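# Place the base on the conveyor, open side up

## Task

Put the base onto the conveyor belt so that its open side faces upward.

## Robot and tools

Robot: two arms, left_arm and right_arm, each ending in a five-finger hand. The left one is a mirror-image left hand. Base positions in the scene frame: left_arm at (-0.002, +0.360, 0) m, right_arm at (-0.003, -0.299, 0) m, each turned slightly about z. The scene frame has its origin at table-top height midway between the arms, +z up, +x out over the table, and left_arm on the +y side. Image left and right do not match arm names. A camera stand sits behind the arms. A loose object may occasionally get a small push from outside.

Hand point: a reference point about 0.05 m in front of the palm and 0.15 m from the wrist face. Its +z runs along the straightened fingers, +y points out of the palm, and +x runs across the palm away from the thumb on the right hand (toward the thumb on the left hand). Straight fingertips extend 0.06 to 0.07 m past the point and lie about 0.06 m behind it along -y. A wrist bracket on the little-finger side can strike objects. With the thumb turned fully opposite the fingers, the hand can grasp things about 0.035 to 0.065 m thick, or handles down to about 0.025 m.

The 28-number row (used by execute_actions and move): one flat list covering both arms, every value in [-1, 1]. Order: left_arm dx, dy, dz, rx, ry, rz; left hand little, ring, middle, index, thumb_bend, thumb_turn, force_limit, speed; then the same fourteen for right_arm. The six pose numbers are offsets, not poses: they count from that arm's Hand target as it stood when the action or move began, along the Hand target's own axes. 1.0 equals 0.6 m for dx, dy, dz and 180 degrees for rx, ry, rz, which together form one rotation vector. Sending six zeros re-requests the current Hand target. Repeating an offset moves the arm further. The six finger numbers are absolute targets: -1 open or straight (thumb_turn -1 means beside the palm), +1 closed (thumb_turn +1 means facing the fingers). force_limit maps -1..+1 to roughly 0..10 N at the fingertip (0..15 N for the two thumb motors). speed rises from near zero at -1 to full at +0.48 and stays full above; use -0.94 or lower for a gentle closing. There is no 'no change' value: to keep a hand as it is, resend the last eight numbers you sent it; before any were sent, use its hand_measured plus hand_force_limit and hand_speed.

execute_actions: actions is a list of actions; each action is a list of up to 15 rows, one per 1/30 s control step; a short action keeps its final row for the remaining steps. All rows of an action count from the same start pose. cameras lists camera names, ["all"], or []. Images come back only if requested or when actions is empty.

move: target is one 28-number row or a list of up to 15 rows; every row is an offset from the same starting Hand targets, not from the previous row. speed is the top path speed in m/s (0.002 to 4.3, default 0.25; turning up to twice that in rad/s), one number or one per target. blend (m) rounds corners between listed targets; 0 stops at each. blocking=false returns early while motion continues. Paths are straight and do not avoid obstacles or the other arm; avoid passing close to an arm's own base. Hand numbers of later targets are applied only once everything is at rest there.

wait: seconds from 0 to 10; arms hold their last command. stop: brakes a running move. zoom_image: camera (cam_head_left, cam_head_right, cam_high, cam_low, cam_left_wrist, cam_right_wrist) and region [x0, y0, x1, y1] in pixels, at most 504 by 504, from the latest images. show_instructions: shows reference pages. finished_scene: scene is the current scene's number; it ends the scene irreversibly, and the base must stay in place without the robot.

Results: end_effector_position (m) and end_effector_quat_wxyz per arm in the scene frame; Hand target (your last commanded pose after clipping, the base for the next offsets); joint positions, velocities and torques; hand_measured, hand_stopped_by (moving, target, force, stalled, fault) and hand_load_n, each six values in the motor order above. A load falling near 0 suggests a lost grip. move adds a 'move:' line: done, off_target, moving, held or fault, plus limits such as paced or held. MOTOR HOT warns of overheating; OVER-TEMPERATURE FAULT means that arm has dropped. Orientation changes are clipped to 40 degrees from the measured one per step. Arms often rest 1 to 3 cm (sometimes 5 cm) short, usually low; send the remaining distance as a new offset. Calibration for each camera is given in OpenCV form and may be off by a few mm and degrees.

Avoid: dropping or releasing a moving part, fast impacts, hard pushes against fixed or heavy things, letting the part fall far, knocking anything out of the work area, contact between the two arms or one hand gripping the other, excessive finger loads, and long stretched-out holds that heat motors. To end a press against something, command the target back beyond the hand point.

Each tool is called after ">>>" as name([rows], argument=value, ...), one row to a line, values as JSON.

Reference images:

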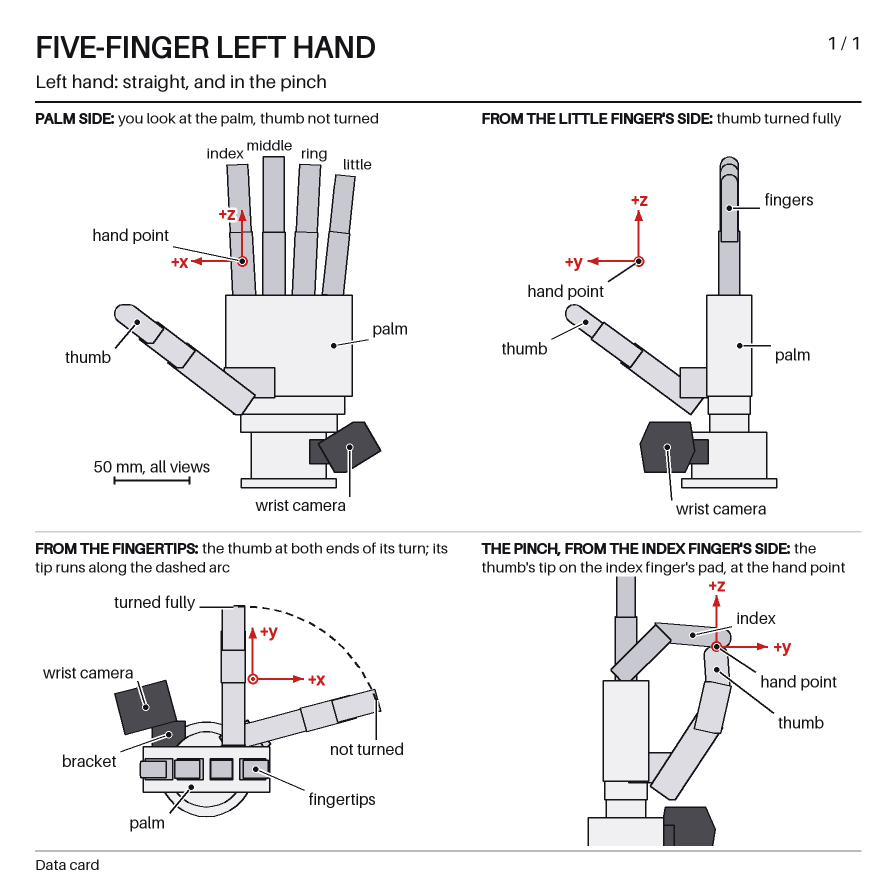

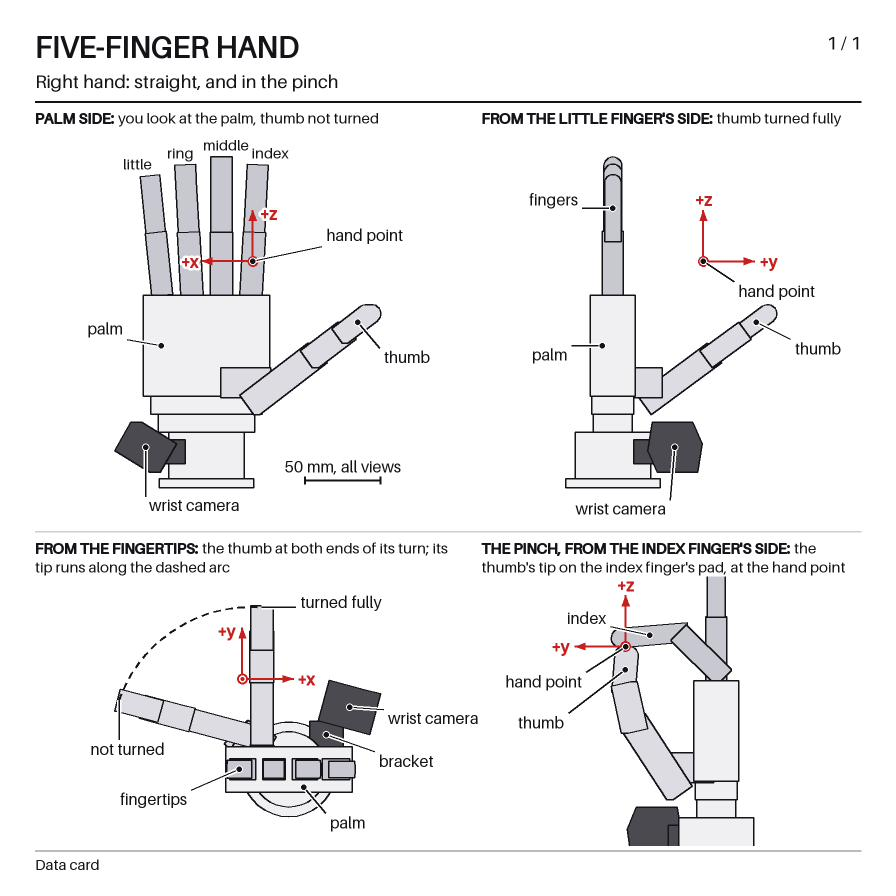

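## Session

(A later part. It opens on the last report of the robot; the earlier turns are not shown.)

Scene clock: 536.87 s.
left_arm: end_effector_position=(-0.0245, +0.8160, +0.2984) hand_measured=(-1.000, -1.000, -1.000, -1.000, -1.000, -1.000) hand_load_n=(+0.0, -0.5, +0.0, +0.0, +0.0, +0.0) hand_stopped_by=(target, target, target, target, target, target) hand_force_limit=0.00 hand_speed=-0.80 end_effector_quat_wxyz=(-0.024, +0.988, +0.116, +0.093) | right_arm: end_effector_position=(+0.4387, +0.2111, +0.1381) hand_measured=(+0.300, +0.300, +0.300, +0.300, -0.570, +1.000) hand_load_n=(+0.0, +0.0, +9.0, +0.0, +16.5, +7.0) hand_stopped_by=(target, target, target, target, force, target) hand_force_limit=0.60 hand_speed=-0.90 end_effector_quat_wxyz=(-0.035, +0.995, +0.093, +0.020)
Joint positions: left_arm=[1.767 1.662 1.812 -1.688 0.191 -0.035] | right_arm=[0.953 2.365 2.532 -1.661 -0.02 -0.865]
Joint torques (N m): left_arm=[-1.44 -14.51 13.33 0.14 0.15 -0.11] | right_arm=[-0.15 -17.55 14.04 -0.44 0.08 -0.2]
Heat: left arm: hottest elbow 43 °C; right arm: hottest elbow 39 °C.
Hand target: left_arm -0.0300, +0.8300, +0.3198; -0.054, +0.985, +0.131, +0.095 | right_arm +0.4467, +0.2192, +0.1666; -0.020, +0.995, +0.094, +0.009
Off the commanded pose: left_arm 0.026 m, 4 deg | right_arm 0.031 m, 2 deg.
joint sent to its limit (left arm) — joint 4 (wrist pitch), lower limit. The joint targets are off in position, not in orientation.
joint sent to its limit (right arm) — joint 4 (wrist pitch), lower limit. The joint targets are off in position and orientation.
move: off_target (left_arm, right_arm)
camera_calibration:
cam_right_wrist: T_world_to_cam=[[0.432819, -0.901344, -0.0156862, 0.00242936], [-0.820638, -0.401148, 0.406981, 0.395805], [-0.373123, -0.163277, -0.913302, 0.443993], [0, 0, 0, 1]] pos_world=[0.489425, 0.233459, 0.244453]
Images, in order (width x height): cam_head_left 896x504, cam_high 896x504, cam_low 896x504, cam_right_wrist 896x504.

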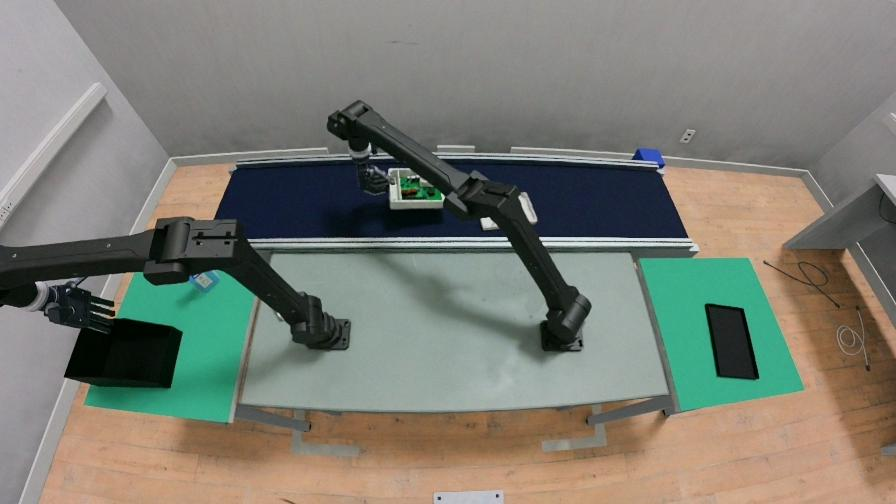

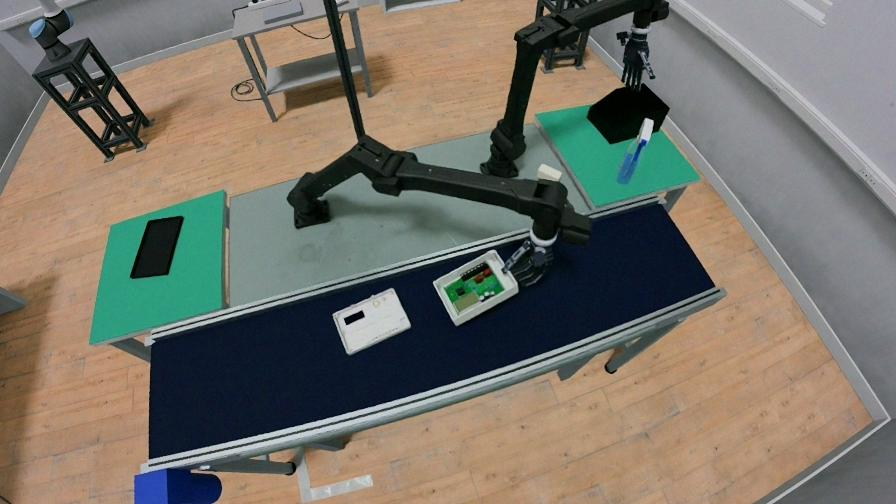

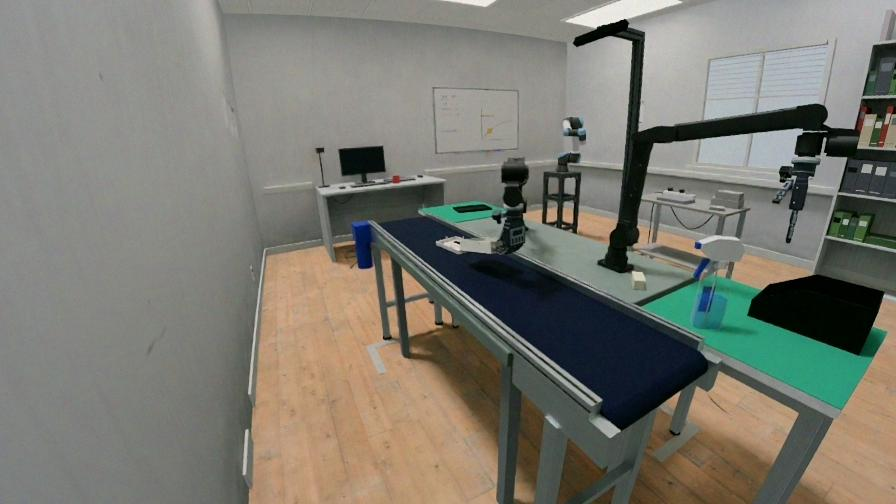

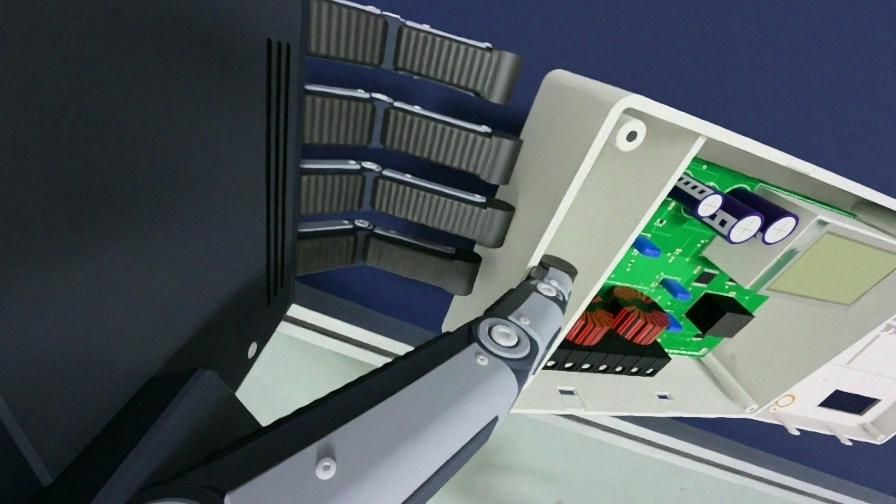

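>>> move(target=[0, 0, 0, 0, 0, 0, -1, -1, -1, -1, -1, -1, 0, -0.8, 0.008, -0.025, 0.13, 0, 0, 0, 0.3, 0.3, 0.3, 0.3, 0.35, 1, 0.6, -0.9], speed=0.06, cameras=["cam_right_wrist", "cam_low", "cam_high"])

>>> zoom_image(camera="cam_low", region=[420, 180, 580, 280])

>>> zoom_image(camera="cam_high", region=[320, 200, 560, 360])

Scene clock: 544.80 s.
left_arm: end_effector_position=(-0.0245, +0.8160, +0.2984) hand_measured=(-1.000, -1.000, -1.000, -1.000, -1.000, -1.000) hand_load_n=(+0.0, +0.0, +0.0, +0.0, +0.0, +0.5) hand_stopped_by=(target, target, target, target, target, target) hand_force_limit=0.00 hand_speed=-0.80 end_effector_quat_wxyz=(-0.024, +0.988, +0.116, +0.093) | right_arm: end_effector_position=(+0.4466, +0.2222, +0.0786) hand_measured=(+0.300, +0.300, +0.300, +0.300, -0.566, +1.000) hand_load_n=(+0.0, +0.0, +0.5, +0.5, -0.5, +0.0) hand_stopped_by=(target, target, target, target, force, target) hand_force_limit=0.60 hand_speed=-0.90 end_effector_quat_wxyz=(-0.014, +0.996, +0.089, -0.002)
Joint positions: left_arm=[1.767 1.662 1.812 -1.688 0.191 -0.035] | right_arm=[0.953 2.509 2.638 -1.682 -0.022 -0.857]
Joint torques (N m): left_arm=[-1.38 -14.51 13.33 0.13 0.15 -0.11] | right_arm=[1.08 -17.26 12.96 -0.24 0.07 -0.07]
Heat: left arm: hottest elbow 43 °C; right arm: hottest elbow 42 °C.
Hand target: left_arm -0.0300, +0.8300, +0.3198; -0.054, +0.985, +0.131, +0.095 | right_arm +0.4498, +0.2381, +0.0893; -0.020, +0.995, +0.094, +0.009
Off the commanded pose: left_arm 0.026 m, 4 deg | right_arm 0.019 m, 2 deg.
joint sent to its limit (left arm) — joint 4 (wrist pitch), lower limit. The joint targets are off in position, not in orientation.
joint sent to its limit (right arm) — joint 4 (wrist pitch), lower limit. The joint targets are off in position, not in orientation.
move: off_target (left_arm, right_arm)
camera_calibration:
cam_right_wrist: T_world_to_cam=[[0.425769, -0.904791, 0.00857272, 0.0100408], [-0.806663, -0.375266, 0.456585, 0.415032], [-0.409897, -0.201315, -0.889638, 0.417502], [0, 0, 0, 1]] pos_world=[0.501649, 0.248881, 0.181842]
Images, in order (width x height): cam_high 896x504, cam_low 896x504, cam_right_wrist 896x504.

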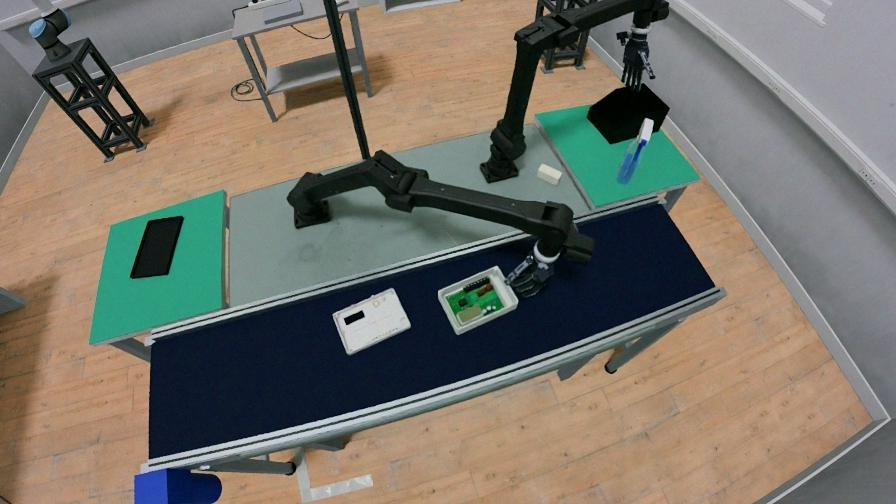

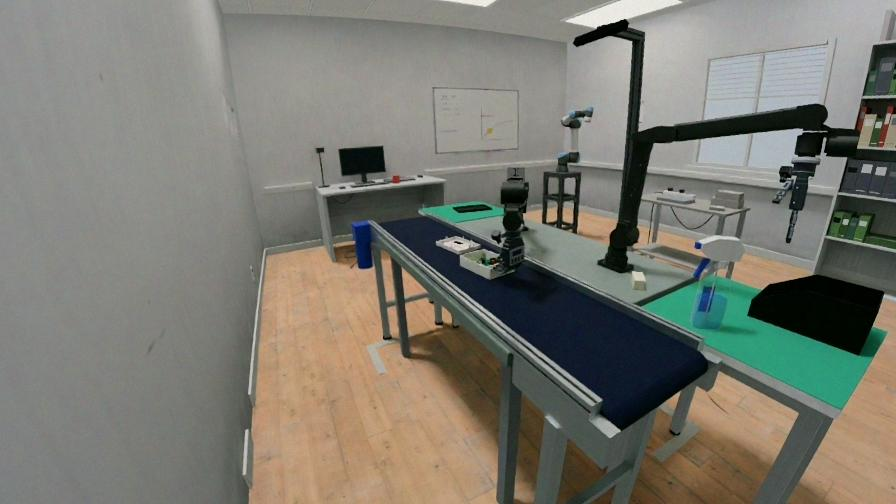

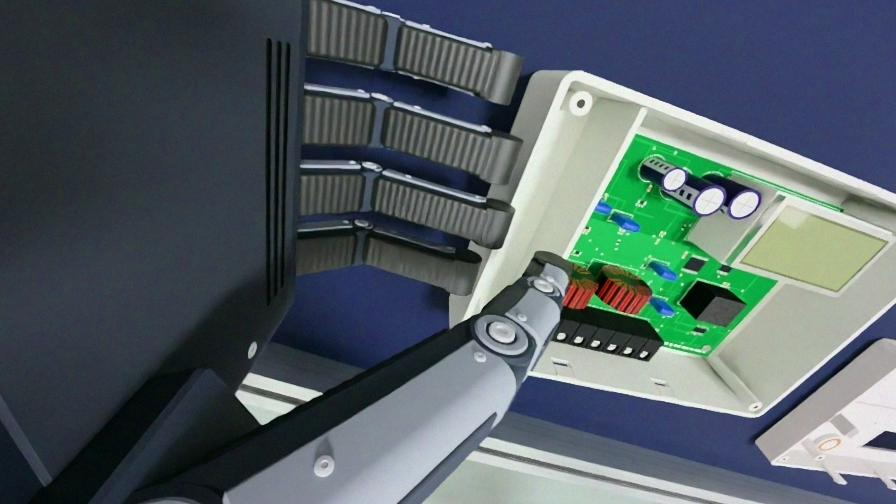

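Scaled by 3.150 from the camera's 896x504 image, which has a finer 1280x720 frame.

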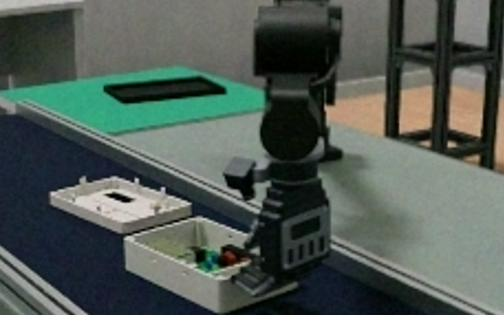

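Scaled by 2.100 from the camera's 896x504 image, which has a finer 1280x720 frame.

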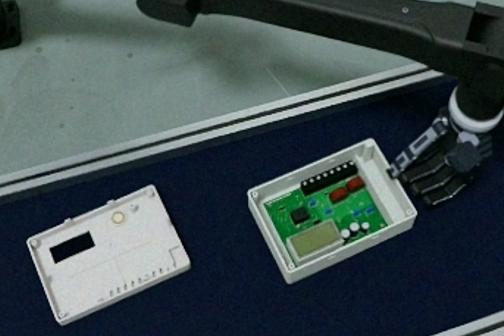

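>>> move([
  [0, 0, 0, 0, 0, 0, -1, -1, -1, -1, -1, -1, 0, -0.8, 0, 0, -0.02, 0, 0, 0, 0.3, 0.3, 0.3, 0.3, -0.8, 1, 0.6, -0.2],
  [0, 0, 0, 0, 0, 0, -1, -1, -1, -1, -1, -1, 0, -0.8, 0, 0, -0.13, 0, 0, 0, 0.3, 0.3, 0.3, 0.3, -0.8, 1, 0.6, -0.2],
], speed=0.06, cameras=["cam_right_wrist", "cam_low", "cam_high"])

>>> zoom_image(camera="cam_low", region=[420, 180, 580, 280])

Scene clock: 552.20 s.
left_arm: end_effector_position=(-0.0245, +0.8160, +0.2984) hand_measured=(-1.000, -1.000, -1.000, -1.000, -1.000, -1.000) hand_load_n=(+0.0, +0.0, +0.0, -0.5, +0.0, +0.0) hand_stopped_by=(target, target, target, target, target, target) hand_force_limit=0.00 hand_speed=-0.80 end_effector_quat_wxyz=(-0.024, +0.988, +0.116, +0.093) | right_arm: end_effector_position=(+0.4483, +0.2234, +0.1340) hand_measured=(+0.300, +0.300, +0.300, +0.300, -0.800, +1.000) hand_load_n=(+0.0, +0.0, +0.0, +0.5, -0.5, +0.0) hand_stopped_by=(target, target, target, target, target, target) hand_force_limit=0.60 hand_speed=-0.20 end_effector_quat_wxyz=(-0.042, +0.995, +0.089, +0.028)
Joint positions: left_arm=[1.767 1.662 1.812 -1.688 0.191 -0.035] | right_arm=[0.953 2.426 2.638 -1.682 -0.019 -0.857]
Joint torques (N m): left_arm=[-1.44 -14.51 13.33 0.14 0.14 -0.11] | right_arm=[1.03 -19.78 11.34 -0.08 0.09 -0.12]
Heat: left arm: hottest elbow 43 °C; right arm: hottest elbow 42 °C.
Hand target: left_arm -0.0300, +0.8300, +0.3198; -0.054, +0.985, +0.131, +0.095 | right_arm +0.4486, +0.2349, +0.1672; -0.020, +0.995, +0.094, +0.009
Off the commanded pose: left_arm 0.026 m, 4 deg | right_arm 0.035 m, 3 deg.
joint sent to its limit (left arm) — joint 4 (wrist pitch), lower limit. The joint targets are off in position, not in orientation.
joint sent to its limit (right arm) — joint 4 (wrist pitch), lower limit. The joint targets are off in position and orientation.
move: off_target (left_arm, right_arm)
camera_calibration:
cam_right_wrist: T_world_to_cam=[[0.42607, -0.904351, -0.0247821, 0.0141423], [-0.829747, -0.401545, 0.387663, 0.417114], [-0.360534, -0.144609, -0.921468, 0.437174], [0, 0, 0, 1]] pos_world=[0.49769, 0.243499, 0.241492]
Images, in order (width x height): cam_high 896x504, cam_low 896x504, cam_right_wrist 896x504.

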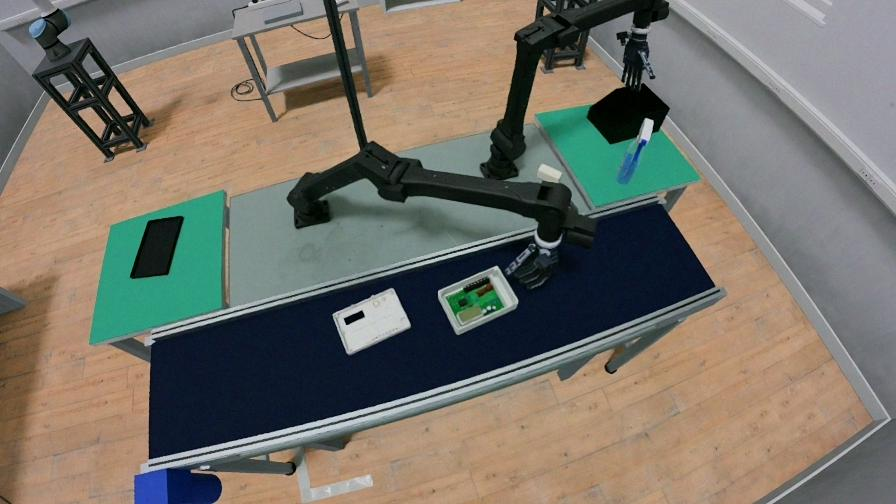

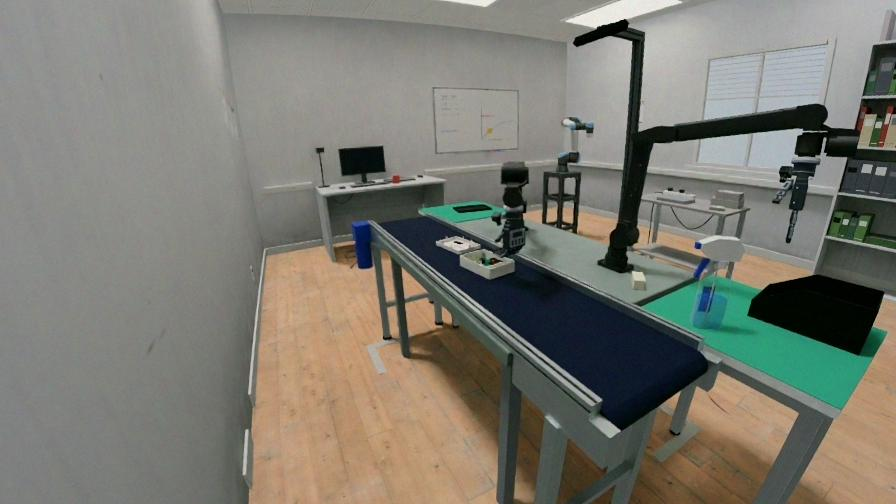

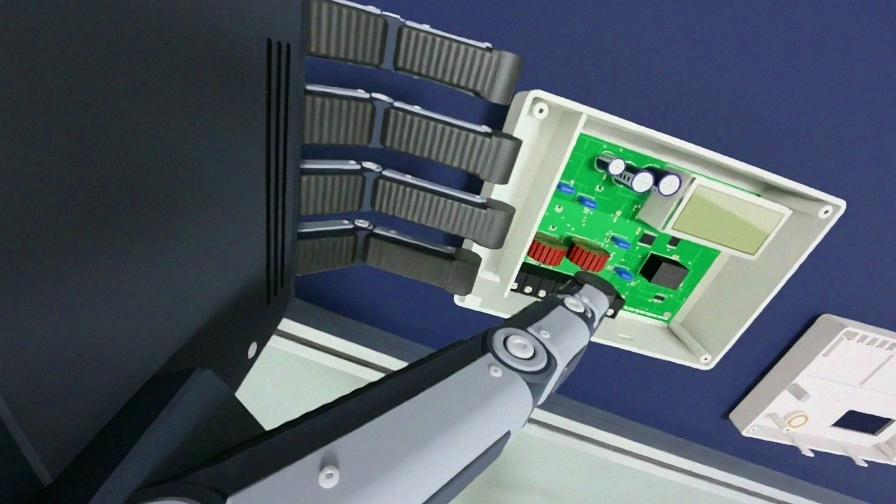

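Scaled by 3.150 from the camera's 896x504 image, which has a finer 1280x720 frame.

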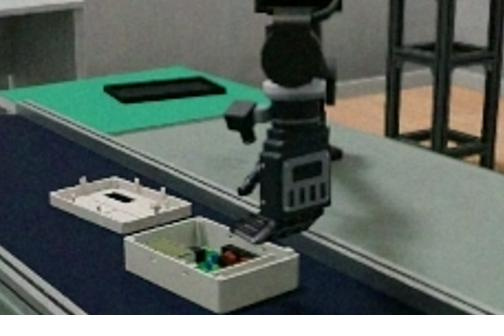

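>>> finished_scene(scene=1)

The scene is finished: the task was done.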